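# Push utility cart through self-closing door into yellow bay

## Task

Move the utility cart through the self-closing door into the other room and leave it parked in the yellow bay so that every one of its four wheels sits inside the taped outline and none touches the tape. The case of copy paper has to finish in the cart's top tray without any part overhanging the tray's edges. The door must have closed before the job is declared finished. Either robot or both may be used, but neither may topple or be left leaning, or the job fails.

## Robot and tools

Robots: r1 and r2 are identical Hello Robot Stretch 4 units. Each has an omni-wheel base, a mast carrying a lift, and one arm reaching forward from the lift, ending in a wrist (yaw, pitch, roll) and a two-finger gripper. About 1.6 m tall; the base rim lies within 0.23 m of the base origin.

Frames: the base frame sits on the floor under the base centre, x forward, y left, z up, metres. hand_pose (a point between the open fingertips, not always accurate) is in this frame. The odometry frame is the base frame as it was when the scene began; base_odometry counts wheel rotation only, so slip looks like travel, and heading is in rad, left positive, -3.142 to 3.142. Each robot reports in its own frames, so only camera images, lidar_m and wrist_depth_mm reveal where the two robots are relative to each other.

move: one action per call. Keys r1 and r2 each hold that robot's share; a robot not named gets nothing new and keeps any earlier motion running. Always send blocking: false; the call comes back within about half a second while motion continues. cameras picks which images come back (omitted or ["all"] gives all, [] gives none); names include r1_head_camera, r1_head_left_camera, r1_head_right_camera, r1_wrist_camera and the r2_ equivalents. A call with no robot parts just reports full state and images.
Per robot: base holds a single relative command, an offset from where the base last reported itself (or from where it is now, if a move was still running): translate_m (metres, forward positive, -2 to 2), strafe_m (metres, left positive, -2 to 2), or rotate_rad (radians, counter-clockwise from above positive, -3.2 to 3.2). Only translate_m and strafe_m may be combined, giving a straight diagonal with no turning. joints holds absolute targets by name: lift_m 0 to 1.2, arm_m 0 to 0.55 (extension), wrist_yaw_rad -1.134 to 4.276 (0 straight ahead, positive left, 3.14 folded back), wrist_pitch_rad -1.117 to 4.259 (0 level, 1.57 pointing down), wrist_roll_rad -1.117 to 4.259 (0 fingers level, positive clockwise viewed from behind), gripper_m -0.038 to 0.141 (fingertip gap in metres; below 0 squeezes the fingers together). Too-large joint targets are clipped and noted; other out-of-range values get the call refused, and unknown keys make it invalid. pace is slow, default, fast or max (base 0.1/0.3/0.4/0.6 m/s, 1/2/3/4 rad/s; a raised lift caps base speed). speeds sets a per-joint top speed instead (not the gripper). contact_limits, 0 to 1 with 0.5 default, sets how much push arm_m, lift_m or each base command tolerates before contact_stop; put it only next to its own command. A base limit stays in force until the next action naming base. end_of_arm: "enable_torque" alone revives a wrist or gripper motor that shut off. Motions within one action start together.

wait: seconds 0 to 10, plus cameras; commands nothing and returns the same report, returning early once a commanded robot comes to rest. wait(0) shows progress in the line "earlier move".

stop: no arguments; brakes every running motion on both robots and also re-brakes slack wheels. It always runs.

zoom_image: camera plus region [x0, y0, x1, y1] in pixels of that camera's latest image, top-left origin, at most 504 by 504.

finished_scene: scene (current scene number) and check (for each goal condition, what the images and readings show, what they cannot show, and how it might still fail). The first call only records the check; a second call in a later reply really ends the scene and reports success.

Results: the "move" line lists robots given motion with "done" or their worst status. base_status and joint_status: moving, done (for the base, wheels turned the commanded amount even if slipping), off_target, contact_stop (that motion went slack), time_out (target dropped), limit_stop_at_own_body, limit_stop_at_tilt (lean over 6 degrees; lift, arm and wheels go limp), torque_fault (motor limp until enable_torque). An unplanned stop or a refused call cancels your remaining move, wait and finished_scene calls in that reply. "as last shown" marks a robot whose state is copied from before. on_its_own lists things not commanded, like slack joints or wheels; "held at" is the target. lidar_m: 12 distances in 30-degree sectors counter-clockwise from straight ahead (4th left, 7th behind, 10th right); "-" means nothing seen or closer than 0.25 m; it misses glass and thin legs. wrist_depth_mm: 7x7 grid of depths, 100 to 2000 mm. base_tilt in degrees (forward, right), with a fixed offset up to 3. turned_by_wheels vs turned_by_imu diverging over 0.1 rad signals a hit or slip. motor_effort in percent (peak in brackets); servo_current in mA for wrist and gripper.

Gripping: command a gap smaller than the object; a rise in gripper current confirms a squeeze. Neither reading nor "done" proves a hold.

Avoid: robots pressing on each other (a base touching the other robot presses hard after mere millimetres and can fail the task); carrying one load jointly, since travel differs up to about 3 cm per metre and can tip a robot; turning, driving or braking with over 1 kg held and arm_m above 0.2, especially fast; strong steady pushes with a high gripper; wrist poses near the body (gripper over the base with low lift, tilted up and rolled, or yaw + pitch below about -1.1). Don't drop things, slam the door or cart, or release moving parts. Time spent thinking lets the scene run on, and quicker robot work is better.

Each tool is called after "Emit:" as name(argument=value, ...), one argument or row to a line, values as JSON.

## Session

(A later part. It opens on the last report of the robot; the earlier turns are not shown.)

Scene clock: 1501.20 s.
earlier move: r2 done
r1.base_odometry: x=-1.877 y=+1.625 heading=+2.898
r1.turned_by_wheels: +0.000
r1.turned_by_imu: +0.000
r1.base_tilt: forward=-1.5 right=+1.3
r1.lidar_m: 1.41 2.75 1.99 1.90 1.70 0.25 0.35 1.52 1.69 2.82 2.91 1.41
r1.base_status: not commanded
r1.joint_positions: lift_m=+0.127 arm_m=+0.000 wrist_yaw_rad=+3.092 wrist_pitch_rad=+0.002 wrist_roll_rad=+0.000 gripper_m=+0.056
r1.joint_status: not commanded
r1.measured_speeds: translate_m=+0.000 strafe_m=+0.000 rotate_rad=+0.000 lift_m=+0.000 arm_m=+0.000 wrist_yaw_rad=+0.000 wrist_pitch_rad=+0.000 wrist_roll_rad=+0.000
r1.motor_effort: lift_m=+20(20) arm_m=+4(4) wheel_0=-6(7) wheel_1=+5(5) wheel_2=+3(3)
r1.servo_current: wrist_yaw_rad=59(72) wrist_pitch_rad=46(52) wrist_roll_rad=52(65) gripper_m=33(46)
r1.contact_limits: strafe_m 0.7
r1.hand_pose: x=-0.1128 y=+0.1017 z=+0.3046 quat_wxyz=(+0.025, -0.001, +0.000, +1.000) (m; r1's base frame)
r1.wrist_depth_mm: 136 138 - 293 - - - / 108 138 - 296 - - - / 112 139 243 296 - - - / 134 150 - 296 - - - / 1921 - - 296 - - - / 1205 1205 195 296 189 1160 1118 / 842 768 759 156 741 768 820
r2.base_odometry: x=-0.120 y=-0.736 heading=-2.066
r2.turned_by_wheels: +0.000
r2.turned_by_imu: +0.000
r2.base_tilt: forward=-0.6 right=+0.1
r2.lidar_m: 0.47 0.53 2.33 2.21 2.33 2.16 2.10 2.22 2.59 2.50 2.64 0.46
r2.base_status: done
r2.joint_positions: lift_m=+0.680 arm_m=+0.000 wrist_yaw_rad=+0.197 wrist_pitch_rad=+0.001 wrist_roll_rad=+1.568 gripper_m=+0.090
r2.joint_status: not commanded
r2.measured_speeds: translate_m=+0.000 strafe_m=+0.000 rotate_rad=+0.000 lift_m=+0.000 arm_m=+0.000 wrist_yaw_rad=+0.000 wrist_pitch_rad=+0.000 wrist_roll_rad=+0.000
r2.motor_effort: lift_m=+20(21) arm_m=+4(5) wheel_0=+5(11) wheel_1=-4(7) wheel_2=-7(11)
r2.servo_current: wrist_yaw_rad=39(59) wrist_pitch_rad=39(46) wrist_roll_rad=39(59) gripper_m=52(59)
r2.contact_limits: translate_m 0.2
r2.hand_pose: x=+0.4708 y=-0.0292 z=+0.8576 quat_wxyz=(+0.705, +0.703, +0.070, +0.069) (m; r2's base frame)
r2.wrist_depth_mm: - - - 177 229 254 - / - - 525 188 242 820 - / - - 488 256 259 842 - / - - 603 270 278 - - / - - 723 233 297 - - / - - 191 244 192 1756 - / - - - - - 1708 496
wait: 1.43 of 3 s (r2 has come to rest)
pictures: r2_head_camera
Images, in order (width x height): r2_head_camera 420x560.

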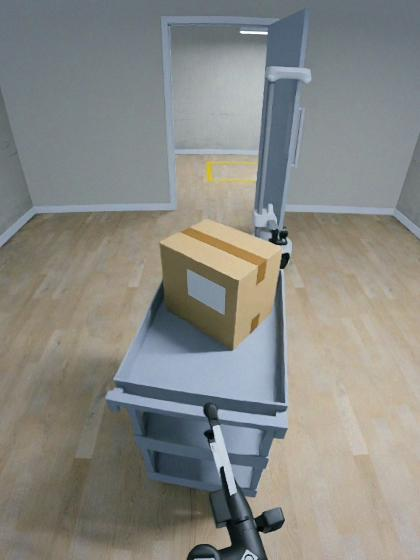

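Emit:
move(
  r2={"joints": {"gripper_m": -0.02}},
  blocking=false,
  cameras=[],
)

Emit:
wait(
  seconds=3,
  cameras=[],
)

Emit:
move(
  r2={"base": {"translate_m": 0.5}, "contact_limits": {"translate_m": 0.4}, "pace": "slow"},
  blocking=false,
  cameras=[],
)

Emit:
wait(
  seconds=2.5,
  cameras=["r2_head_camera"],
)

Emit:
wait(
  seconds=5,
  cameras=["r2_head_camera"],
)

Emit:
zoom_image(
  camera="r2_head_camera",
  region=[100, 330, 340, 490],
)

Scene clock: 1514.27 s.
move: r2 moving
r1.base_odometry: x=-1.877 y=+1.625 heading=+2.898
r1.turned_by_wheels: +0.000
r1.turned_by_imu: +0.000
r1.base_tilt: forward=-1.6 right=+1.3
r1.lidar_m: 1.40 2.76 2.01 1.90 1.66 0.25 0.37 1.52 1.71 2.81 2.91 1.42
r1.base_status: not commanded
r1.joint_positions: lift_m=+0.127 arm_m=+0.000 wrist_yaw_rad=+3.092 wrist_pitch_rad=+0.002 wrist_roll_rad=+0.000 gripper_m=+0.056
r1.joint_status: not commanded
r1.measured_speeds: translate_m=+0.000 strafe_m=+0.000 rotate_rad=+0.000 lift_m=+0.000 arm_m=+0.000 wrist_yaw_rad=+0.000 wrist_pitch_rad=+0.000 wrist_roll_rad=+0.000
r1.motor_effort: lift_m=+20(20) arm_m=+4(4) wheel_0=-6(7) wheel_1=+5(5) wheel_2=+3(3)
r1.servo_current: wrist_yaw_rad=46(65) wrist_pitch_rad=46(46) wrist_roll_rad=52(59) gripper_m=33(46)
r1.contact_limits: strafe_m 0.7
r1.hand_pose: x=-0.1128 y=+0.1017 z=+0.3046 quat_wxyz=(+0.025, -0.001, +0.000, +1.000) (m; r1's base frame)
r1.wrist_depth_mm: 136 138 - 291 - - - / 108 138 - 296 - - - / 112 138 244 296 - - - / 133 150 - 293 - - - / 1983 - - 294 - - - / 1229 1205 195 294 189 1138 1118 / 854 759 750 155 750 778 820
r2.base_odometry: x=-0.120 y=-0.736 heading=-2.066
r2.turned_by_wheels: +0.000
r2.turned_by_imu: +0.000
r2.base_tilt: forward=-0.6 right=+0.1
r2.lidar_m: 0.49 0.54 2.33 2.20 2.33 2.13 2.09 2.20 2.58 2.51 2.63 0.47
r2.base_status: not commanded
r2.joint_positions: lift_m=+0.680 arm_m=+0.000 wrist_yaw_rad=+0.197 wrist_pitch_rad=+0.001 wrist_roll_rad=+1.568 gripper_m=+0.072
r2.joint_status: gripper_m moving
r2.measured_speeds: translate_m=+0.000 strafe_m=+0.000 rotate_rad=+0.000 lift_m=+0.000 arm_m=+0.000 wrist_yaw_rad=+0.000 wrist_pitch_rad=+0.000 wrist_roll_rad=+0.000
r2.motor_effort: lift_m=+20(21) arm_m=+4(4) wheel_0=+5(5) wheel_1=-4(4) wheel_2=-7(7)
r2.servo_current: wrist_yaw_rad=52(59) wrist_pitch_rad=39(52) wrist_roll_rad=39(59) gripper_m=124(124)
r2.contact_limits: translate_m 0.2
r2.hand_pose: x=+0.4708 y=-0.0292 z=+0.8576 quat_wxyz=(+0.705, +0.703, +0.070, +0.069) (m; r2's base frame)
r2.wrist_depth_mm: - - - 177 229 741 - / - - 525 187 244 820 - / - - 496 255 258 854 - / - - 609 270 277 - - / - - - 234 294 - - / - - 193 245 191 1756 - / - - - - - 1863 496
pictures: none
No camera images: "cameras" was empty.

Scene clock: 1515.57 s.
earlier move: r2 done
r1.base_odometry: x=-1.877 y=+1.625 heading=+2.898
r1.turned_by_wheels: +0.000
r1.turned_by_imu: +0.000
r1.base_tilt: forward=-1.6 right=+1.3
r1.lidar_m: 1.41 2.76 2.00 1.91 1.71 0.25 0.38 1.53 1.66 2.80 2.90 1.42
r1.base_status: not commanded
r1.joint_positions: lift_m=+0.127 arm_m=+0.000 wrist_yaw_rad=+3.092 wrist_pitch_rad=+0.002 wrist_roll_rad=+0.000 gripper_m=+0.056
r1.joint_status: not commanded
r1.measured_speeds: translate_m=+0.000 strafe_m=+0.000 rotate_rad=+0.000 lift_m=+0.000 arm_m=+0.000 wrist_yaw_rad=+0.000 wrist_pitch_rad=+0.000 wrist_roll_rad=+0.000
r1.motor_effort: lift_m=+20(20) arm_m=+4(5) wheel_0=-6(7) wheel_1=+4(5) wheel_2=+3(3)
r1.servo_current: wrist_yaw_rad=52(65) wrist_pitch_rad=39(46) wrist_roll_rad=46(59) gripper_m=46(46)
r1.contact_limits: strafe_m 0.7
r1.hand_pose: x=-0.1128 y=+0.1017 z=+0.3046 quat_wxyz=(+0.025, -0.001, +0.000, +1.000) (m; r1's base frame)
r1.wrist_depth_mm: 136 137 - 294 - - - / 108 138 - 296 - - - / 112 138 243 296 - - - / 134 150 - 294 - - - / 1863 - - 297 - - - / 1205 1205 195 296 189 1160 1138 / 854 759 759 155 759 768 820
r2.base_odometry: x=-0.120 y=-0.736 heading=-2.066
r2.turned_by_wheels: +0.000
r2.turned_by_imu: +0.000
r2.base_tilt: forward=-0.7 right=+0.0
r2.lidar_m: 0.46 0.54 2.33 2.22 2.31 2.15 2.08 2.22 2.56 2.49 2.65 0.45
r2.base_status: not commanded
r2.joint_positions: lift_m=+0.680 arm_m=+0.000 wrist_yaw_rad=+0.199 wrist_pitch_rad=+0.001 wrist_roll_rad=+1.568 gripper_m=-0.018
r2.joint_status: all done
r2.measured_speeds: translate_m=+0.000 strafe_m=+0.000 rotate_rad=+0.000 lift_m=+0.000 arm_m=+0.000 wrist_yaw_rad=+0.000 wrist_pitch_rad=+0.000 wrist_roll_rad=+0.000
r2.motor_effort: lift_m=+20(21) arm_m=+4(5) wheel_0=+4(5) wheel_1=-4(4) wheel_2=-5(7)
r2.servo_current: wrist_yaw_rad=52(59) wrist_pitch_rad=39(52) wrist_roll_rad=46(59) gripper_m=124(221)
r2.contact_limits: translate_m 0.2
r2.hand_pose: x=+0.4708 y=-0.0287 z=+0.8576 quat_wxyz=(+0.705, +0.703, +0.071, +0.070) (m; r2's base frame)
r2.wrist_depth_mm: - - 597 173 225 768 - / - - 521 186 240 809 - / - - 496 198 255 854 - / - - 603 213 273 - - / - - - 226 294 - - / - - 187 208 180 1756 - / - - - - - 1808 492
wait: 1.30 of 3 s (r2 has come to rest)
pictures: none
No camera images: "cameras" was empty.

Scene clock: 1516.07 s.
move: r2 moving
r1.base_odometry: x=-1.877 y=+1.625 heading=+2.898
r1.turned_by_wheels: +0.000
r1.turned_by_imu: +0.000
r1.base_tilt: forward=-1.5 right=+1.3
r1.lidar_m: 1.39 2.74 2.00 1.91 1.70 0.26 0.39 1.52 1.71 2.81 2.92 1.40
r1.base_status: not commanded
r1.joint_positions: lift_m=+0.127 arm_m=+0.000 wrist_yaw_rad=+3.092 wrist_pitch_rad=+0.002 wrist_roll_rad=+0.000 gripper_m=+0.056
r1.joint_status: not commanded
r1.measured_speeds: translate_m=+0.000 strafe_m=+0.000 rotate_rad=+0.000 lift_m=+0.000 arm_m=+0.000 wrist_yaw_rad=+0.000 wrist_pitch_rad=+0.000 wrist_roll_rad=+0.000
r1.motor_effort: lift_m=+20(20) arm_m=+4(5) wheel_0=-7(7) wheel_1=+4(5) wheel_2=+3(3)
r1.servo_current: wrist_yaw_rad=39(59) wrist_pitch_rad=46(46) wrist_roll_rad=39(52) gripper_m=46(46)
r1.contact_limits: strafe_m 0.7
r1.hand_pose: x=-0.1128 y=+0.1017 z=+0.3046 quat_wxyz=(+0.025, -0.001, +0.000, +1.000) (m; r1's base frame)
r1.wrist_depth_mm: 135 137 - 293 - - - / 107 138 - 294 - - - / 112 139 243 294 - - - / 133 150 - 296 - - - / 1983 - - 297 - - - / 1182 1205 195 296 189 1138 1118 / 842 759 759 155 750 778 820
r2.base_odometry: x=-0.126 y=-0.747 heading=-2.066
r2.turned_by_wheels: +0.000
r2.turned_by_imu: +0.000
r2.base_tilt: forward=-0.7 right=+0.1
r2.lidar_m: 0.49 0.51 2.32 2.23 2.33 2.17 2.10 2.22 2.57 2.48 2.63 0.46
r2.base_status: translate_m moving
r2.joint_positions: lift_m=+0.680 arm_m=+0.000 wrist_yaw_rad=+0.199 wrist_pitch_rad=+0.001 wrist_roll_rad=+1.568 gripper_m=-0.019
r2.joint_status: not commanded
r2.measured_speeds: translate_m=+0.048 strafe_m=-0.001 rotate_rad=-0.002 lift_m=+0.000 arm_m=+0.000 wrist_yaw_rad=+0.000 wrist_pitch_rad=+0.000 wrist_roll_rad=+0.000
r2.motor_effort: lift_m=+20(21) arm_m=+4(4) wheel_0=+4(9) wheel_1=+6(8) wheel_2=-11(11)
r2.servo_current: wrist_yaw_rad=39(52) wrist_pitch_rad=39(46) wrist_roll_rad=39(52) gripper_m=111(124)
r2.contact_limits: translate_m 0.4
r2.hand_pose: x=+0.4708 y=-0.0287 z=+0.8576 quat_wxyz=(+0.705, +0.703, +0.071, +0.070) (m; r2's base frame)
r2.wrist_depth_mm: - - - 174 227 - - / - - 521 188 240 809 - / - - 492 200 257 854 - / - - 597 213 274 - - / - - - 226 293 - - / - - 189 211 179 1756 - / - - - - - 1808 488
pictures: none
No camera images: "cameras" was empty.

Scene clock: 1518.57 s.
earlier move: r2 moving
r1.base_odometry: x=-1.877 y=+1.625 heading=+2.898
r1.turned_by_wheels: +0.000
r1.turned_by_imu: +0.000
r1.base_tilt: forward=-1.6 right=+1.3
r1.lidar_m: 1.17 2.77 2.02 1.92 1.70 0.25 0.37 1.48 1.70 2.81 2.90 1.19
r1.base_status: not commanded
r1.joint_positions: lift_m=+0.127 arm_m=+0.000 wrist_yaw_rad=+3.092 wrist_pitch_rad=+0.002 wrist_roll_rad=+0.000 gripper_m=+0.056
r1.joint_status: not commanded
r1.measured_speeds: translate_m=+0.000 strafe_m=+0.000 rotate_rad=+0.000 lift_m=+0.000 arm_m=+0.000 wrist_yaw_rad=+0.000 wrist_pitch_rad=+0.000 wrist_roll_rad=+0.000
r1.motor_effort: lift_m=+20(20) arm_m=+4(5) wheel_0=-6(7) wheel_1=+5(5) wheel_2=+3(3)
r1.servo_current: wrist_yaw_rad=52(72) wrist_pitch_rad=39(52) wrist_roll_rad=59(65) gripper_m=46(52)
r1.contact_limits: strafe_m 0.7
r1.hand_pose: x=-0.1128 y=+0.1017 z=+0.3046 quat_wxyz=(+0.025, -0.001, +0.000, +1.000) (m; r1's base frame)
r1.wrist_depth_mm: 136 138 - 293 - - - / 108 138 - 294 - - - / 112 138 244 294 - - - / 133 150 - 294 - - - / 1921 - - 296 - - - / 1205 1205 195 296 189 1138 1118 / 842 759 759 155 741 768 809
r2.base_odometry: x=-0.238 y=-0.956 heading=-2.066
r2.turned_by_wheels: +0.000
r2.turned_by_imu: +0.001
r2.base_tilt: forward=-0.6 right=+0.0
r2.lidar_m: 0.43 0.55 2.31 2.21 2.36 2.39 2.35 2.49 2.60 2.48 2.64 0.45
r2.base_status: translate_m moving
r2.joint_positions: lift_m=+0.680 arm_m=+0.000 wrist_yaw_rad=+0.201 wrist_pitch_rad=+0.001 wrist_roll_rad=+1.568 gripper_m=-0.019
r2.joint_status: not commanded
r2.measured_speeds: translate_m=+0.099 strafe_m=-0.001 rotate_rad=-0.001 lift_m=+0.000 arm_m=+0.000 wrist_yaw_rad=+0.000 wrist_pitch_rad=+0.000 wrist_roll_rad=+0.000
r2.motor_effort: lift_m=+20(21) arm_m=+4(5) wheel_0=+8(14) wheel_1=+6(8) wheel_2=-8(14)
r2.servo_current: wrist_yaw_rad=46(59) wrist_pitch_rad=39(46) wrist_roll_rad=46(65) gripper_m=104(124)
r2.contact_limits: translate_m 0.4
r2.hand_pose: x=+0.4709 y=-0.0281 z=+0.8576 quat_wxyz=(+0.704, +0.703, +0.071, +0.070) (m; r2's base frame)
r2.wrist_depth_mm: - - 512 157 209 - - / - - 466 167 227 831 - / - - 525 188 246 - - / - - 683 206 268 - - / - - - 224 298 - - / - - 189 208 179 1618 517 / - - - - - 424 466
wait: 2.50 s; no rest
pictures: r2_head_camera
Images, in order (width x height): r2_head_camera 420x560.

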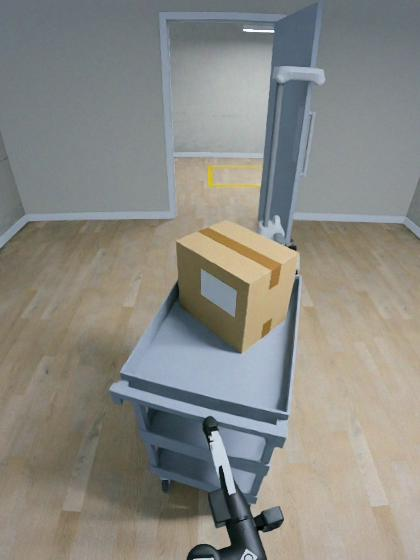

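Scene clock: 1521.83 s.
earlier move: r2 done
r1.base_odometry: x=-1.877 y=+1.625 heading=+2.898
r1.turned_by_wheels: +0.000
r1.turned_by_imu: +0.000
r1.base_tilt: forward=-1.6 right=+1.3
r1.lidar_m: 0.95 2.76 2.00 1.92 1.70 0.25 0.36 1.53 1.71 2.81 2.90 0.93
r1.base_status: not commanded
r1.joint_positions: lift_m=+0.127 arm_m=+0.000 wrist_yaw_rad=+3.092 wrist_pitch_rad=+0.002 wrist_roll_rad=+0.000 gripper_m=+0.056
r1.joint_status: not commanded
r1.measured_speeds: translate_m=+0.000 strafe_m=+0.000 rotate_rad=+0.000 lift_m=+0.000 arm_m=+0.000 wrist_yaw_rad=+0.000 wrist_pitch_rad=+0.000 wrist_roll_rad=+0.000
r1.motor_effort: lift_m=+20(20) arm_m=+4(5) wheel_0=-6(7) wheel_1=+5(5) wheel_2=+3(3)
r1.servo_current: wrist_yaw_rad=52(72) wrist_pitch_rad=46(52) wrist_roll_rad=39(65) gripper_m=46(52)
r1.contact_limits: strafe_m 0.7
r1.hand_pose: x=-0.1128 y=+0.1017 z=+0.3046 quat_wxyz=(+0.025, -0.001, +0.000, +1.000) (m; r1's base frame)
r1.wrist_depth_mm: 136 138 - 291 - - - / 108 138 - 293 - - - / 112 138 244 294 - - - / 133 149 - 294 - - - / - - - 296 - - - / 1205 1182 195 296 189 1182 1138 / 842 759 750 155 750 778 809
r2.base_odometry: x=-0.357 y=-1.176 heading=-2.066
r2.turned_by_wheels: +0.000
r2.turned_by_imu: +0.001
r2.base_tilt: forward=-0.7 right=+0.1
r2.lidar_m: 0.46 0.54 2.29 2.22 2.35 2.71 2.60 2.74 2.56 2.51 2.66 0.42
r2.base_status: done
r2.joint_positions: lift_m=+0.680 arm_m=+0.000 wrist_yaw_rad=+0.201 wrist_pitch_rad=+0.001 wrist_roll_rad=+1.568 gripper_m=-0.019
r2.joint_status: not commanded
r2.measured_speeds: translate_m=+0.000 strafe_m=+0.000 rotate_rad=+0.000 lift_m=+0.000 arm_m=+0.000 wrist_yaw_rad=+0.000 wrist_pitch_rad=+0.000 wrist_roll_rad=+0.000
r2.motor_effort: lift_m=+20(21) arm_m=+5(5) wheel_0=+5(14) wheel_1=+4(8) wheel_2=-5(14)
r2.servo_current: wrist_yaw_rad=39(59) wrist_pitch_rad=39(46) wrist_roll_rad=39(65) gripper_m=111(124)
r2.contact_limits: translate_m 0.4
r2.hand_pose: x=+0.4709 y=-0.0281 z=+0.8576 quat_wxyz=(+0.704, +0.703, +0.071, +0.070) (m; r2's base frame)
r2.wrist_depth_mm: - - 530 161 213 759 - / - - 480 174 230 809 - / - - 521 191 249 866 - / - - 661 208 272 - - / - - - 225 297 - - / - - 187 208 181 1661 525 / - - - - - 1661 469
wait: 3.27 of 5 s (r2 has come to rest)
pictures: r2_head_camera
Images, in order (width x height): r2_head_camera 420x560.

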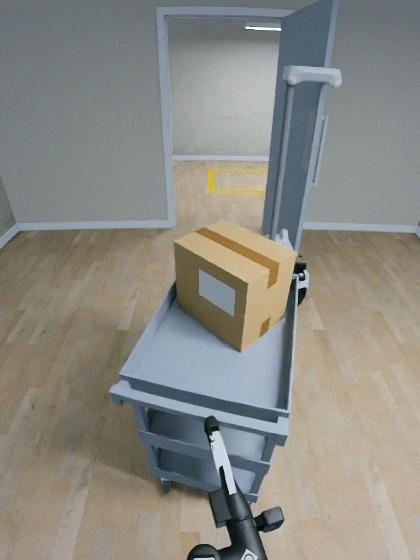

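Scaled by 2.100 from the camera's 420x560 image, which has a finer 1200x1600 frame.

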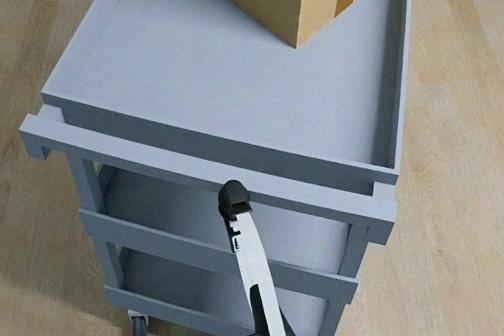

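Emit:
move(
  r2={"joints": {"wrist_yaw_rad": 0.42}, "speeds": {"wrist_yaw_rad": 0.15}},
  blocking=false,
  cameras=[],
)

Emit:
wait(
  seconds=4,
  cameras=["r2_head_camera"],
)

Emit:
zoom_image(
  camera="r2_head_camera",
  region=[100, 330, 340, 490],
)

Scene clock: 1544.67 s.
move: r2 moving
r1.base_odometry: x=-1.877 y=+1.625 heading=+2.898
r1.turned_by_wheels: +0.000
r1.turned_by_imu: +0.000
r1.base_tilt: forward=-1.6 right=+1.2
r1.lidar_m: 0.95 2.75 2.02 1.92 1.71 0.25 0.39 1.52 1.71 2.82 2.92 0.95
r1.base_status: not commanded
r1.joint_positions: lift_m=+0.127 arm_m=+0.000 wrist_yaw_rad=+3.092 wrist_pitch_rad=+0.002 wrist_roll_rad=+0.000 gripper_m=+0.056
r1.joint_status: not commanded
r1.measured_speeds: translate_m=+0.000 strafe_m=+0.000 rotate_rad=+0.000 lift_m=+0.000 arm_m=+0.000 wrist_yaw_rad=+0.000 wrist_pitch_rad=+0.000 wrist_roll_rad=+0.000
r1.motor_effort: lift_m=+20(20) arm_m=+4(4) wheel_0=-6(7) wheel_1=+4(5) wheel_2=+3(3)
r1.servo_current: wrist_yaw_rad=39(52) wrist_pitch_rad=39(46) wrist_roll_rad=33(59) gripper_m=39(46)
r1.contact_limits: strafe_m 0.7
r1.hand_pose: x=-0.1128 y=+0.1017 z=+0.3046 quat_wxyz=(+0.025, -0.001, +0.000, +1.000) (m; r1's base frame)
r1.wrist_depth_mm: 136 138 - 294 - - - / 108 138 - 296 - - - / 112 138 243 294 - - - / 133 150 - 294 - - - / 1983 - - 297 - - - / 1205 1205 195 296 189 1138 1118 / 842 768 759 156 741 778 809
r2.base_odometry: x=-0.357 y=-1.176 heading=-2.066
r2.turned_by_wheels: +0.000
r2.turned_by_imu: +0.000
r2.base_tilt: forward=-0.7 right=+0.1
r2.lidar_m: 0.45 0.55 2.30 2.23 2.32 2.67 2.61 2.72 2.59 2.52 2.67 0.43
r2.base_status: not commanded
r2.joint_positions: lift_m=+0.680 arm_m=+0.000 wrist_yaw_rad=+0.249 wrist_pitch_rad=+0.001 wrist_roll_rad=+1.568 gripper_m=-0.019
r2.joint_status: wrist_yaw_rad moving
r2.measured_speeds: translate_m=+0.000 strafe_m=+0.000 rotate_rad=-0.001 lift_m=+0.000 arm_m=+0.000 wrist_yaw_rad=+0.137 wrist_pitch_rad=+0.000 wrist_roll_rad=+0.000
r2.motor_effort: lift_m=+20(21) arm_m=+4(5) wheel_0=+3(5) wheel_1=+3(5) wheel_2=-5(5)
r2.servo_current: wrist_yaw_rad=65(117) wrist_pitch_rad=39(46) wrist_roll_rad=46(59) gripper_m=104(117)
r2.contact_limits: translate_m 0.4
r2.hand_pose: x=+0.4719 y=-0.0138 z=+0.8576 quat_wxyz=(+0.703, +0.701, +0.088, +0.087) (m; r2's base frame)
r2.wrist_depth_mm: - - 504 158 210 759 - / - - 469 171 228 831 - / - - 530 190 247 - - / - - 691 204 271 - - / - - - 221 300 - - / - - 187 205 180 1618 517 / - - - - - 424 462
pictures: none
No camera images: "cameras" was empty.

Scene clock: 1546.10 s.
earlier move: r2 done
r1.base_odometry: x=-1.877 y=+1.625 heading=+2.898
r1.turned_by_wheels: +0.000
r1.turned_by_imu: +0.000
r1.base_tilt: forward=-1.5 right=+1.3
r1.lidar_m: 1.00 2.76 2.02 1.90 1.67 0.25 0.38 1.52 1.69 2.80 2.90 0.97
r1.base_status: not commanded
r1.joint_positions: lift_m=+0.127 arm_m=+0.000 wrist_yaw_rad=+3.092 wrist_pitch_rad=+0.002 wrist_roll_rad=+0.000 gripper_m=+0.056
r1.joint_status: not commanded
r1.measured_speeds: translate_m=+0.000 strafe_m=+0.000 rotate_rad=+0.000 lift_m=+0.000 arm_m=+0.000 wrist_yaw_rad=+0.000 wrist_pitch_rad=+0.000 wrist_roll_rad=+0.000
r1.motor_effort: lift_m=+20(20) arm_m=+4(4) wheel_0=-6(7) wheel_1=+4(5) wheel_2=+3(3)
r1.servo_current: wrist_yaw_rad=39(78) wrist_pitch_rad=46(52) wrist_roll_rad=46(72) gripper_m=39(52)
r1.contact_limits: strafe_m 0.7
r1.hand_pose: x=-0.1128 y=+0.1017 z=+0.3046 quat_wxyz=(+0.025, -0.001, +0.000, +1.000) (m; r1's base frame)
r1.wrist_depth_mm: 135 138 - 291 - - - / 107 138 - 296 - - - / 112 138 244 294 - - - / 133 150 - 294 - - - / 1921 - - 296 - - - / 1229 1205 194 296 190 1160 1118 / 842 750 759 155 750 778 809
r2.base_odometry: x=-0.357 y=-1.176 heading=-2.066
r2.turned_by_wheels: +0.000
r2.turned_by_imu: +0.000
r2.base_tilt: forward=-0.7 right=+0.0
r2.lidar_m: 0.42 0.54 2.30 2.20 2.33 2.68 2.59 2.73 2.63 2.51 2.64 0.42
r2.base_status: not commanded
r2.joint_positions: lift_m=+0.680 arm_m=+0.000 wrist_yaw_rad=+0.408 wrist_pitch_rad=+0.001 wrist_roll_rad=+1.568 gripper_m=-0.019
r2.joint_status: all done
r2.measured_speeds: translate_m=+0.000 strafe_m=+0.000 rotate_rad=+0.000 lift_m=+0.000 arm_m=+0.000 wrist_yaw_rad=+0.000 wrist_pitch_rad=+0.000 wrist_roll_rad=+0.000
r2.motor_effort: lift_m=+20(21) arm_m=+4(5) wheel_0=+2(5) wheel_1=+3(5) wheel_2=-5(5)
r2.servo_current: wrist_yaw_rad=78(143) wrist_pitch_rad=39(46) wrist_roll_rad=46(65) gripper_m=111(117)
r2.contact_limits: translate_m 0.4
r2.hand_pose: x=+0.4703 y=+0.0341 z=+0.8576 quat_wxyz=(+0.693, +0.691, +0.144, +0.143) (m; r2's base frame)
r2.wrist_depth_mm: - 413 413 - 183 - - / - - 496 143 206 - - / - - 699 164 234 - - / - - - 190 272 - - / - - - 218 336 1756 - / - - 186 246 181 1499 462 / - - - - - 1756 1205
wait: 1.43 of 4 s (r2 has come to rest)
pictures: r2_head_camera
Images, in order (width x height): r2_head_camera 420x560.

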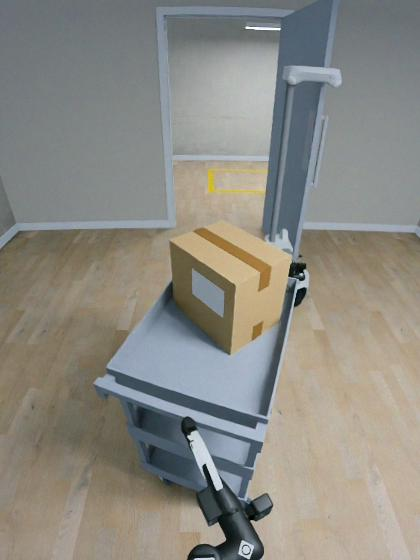

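Scaled by 2.100 from the camera's 420x560 image, which has a finer 1200x1600 frame.

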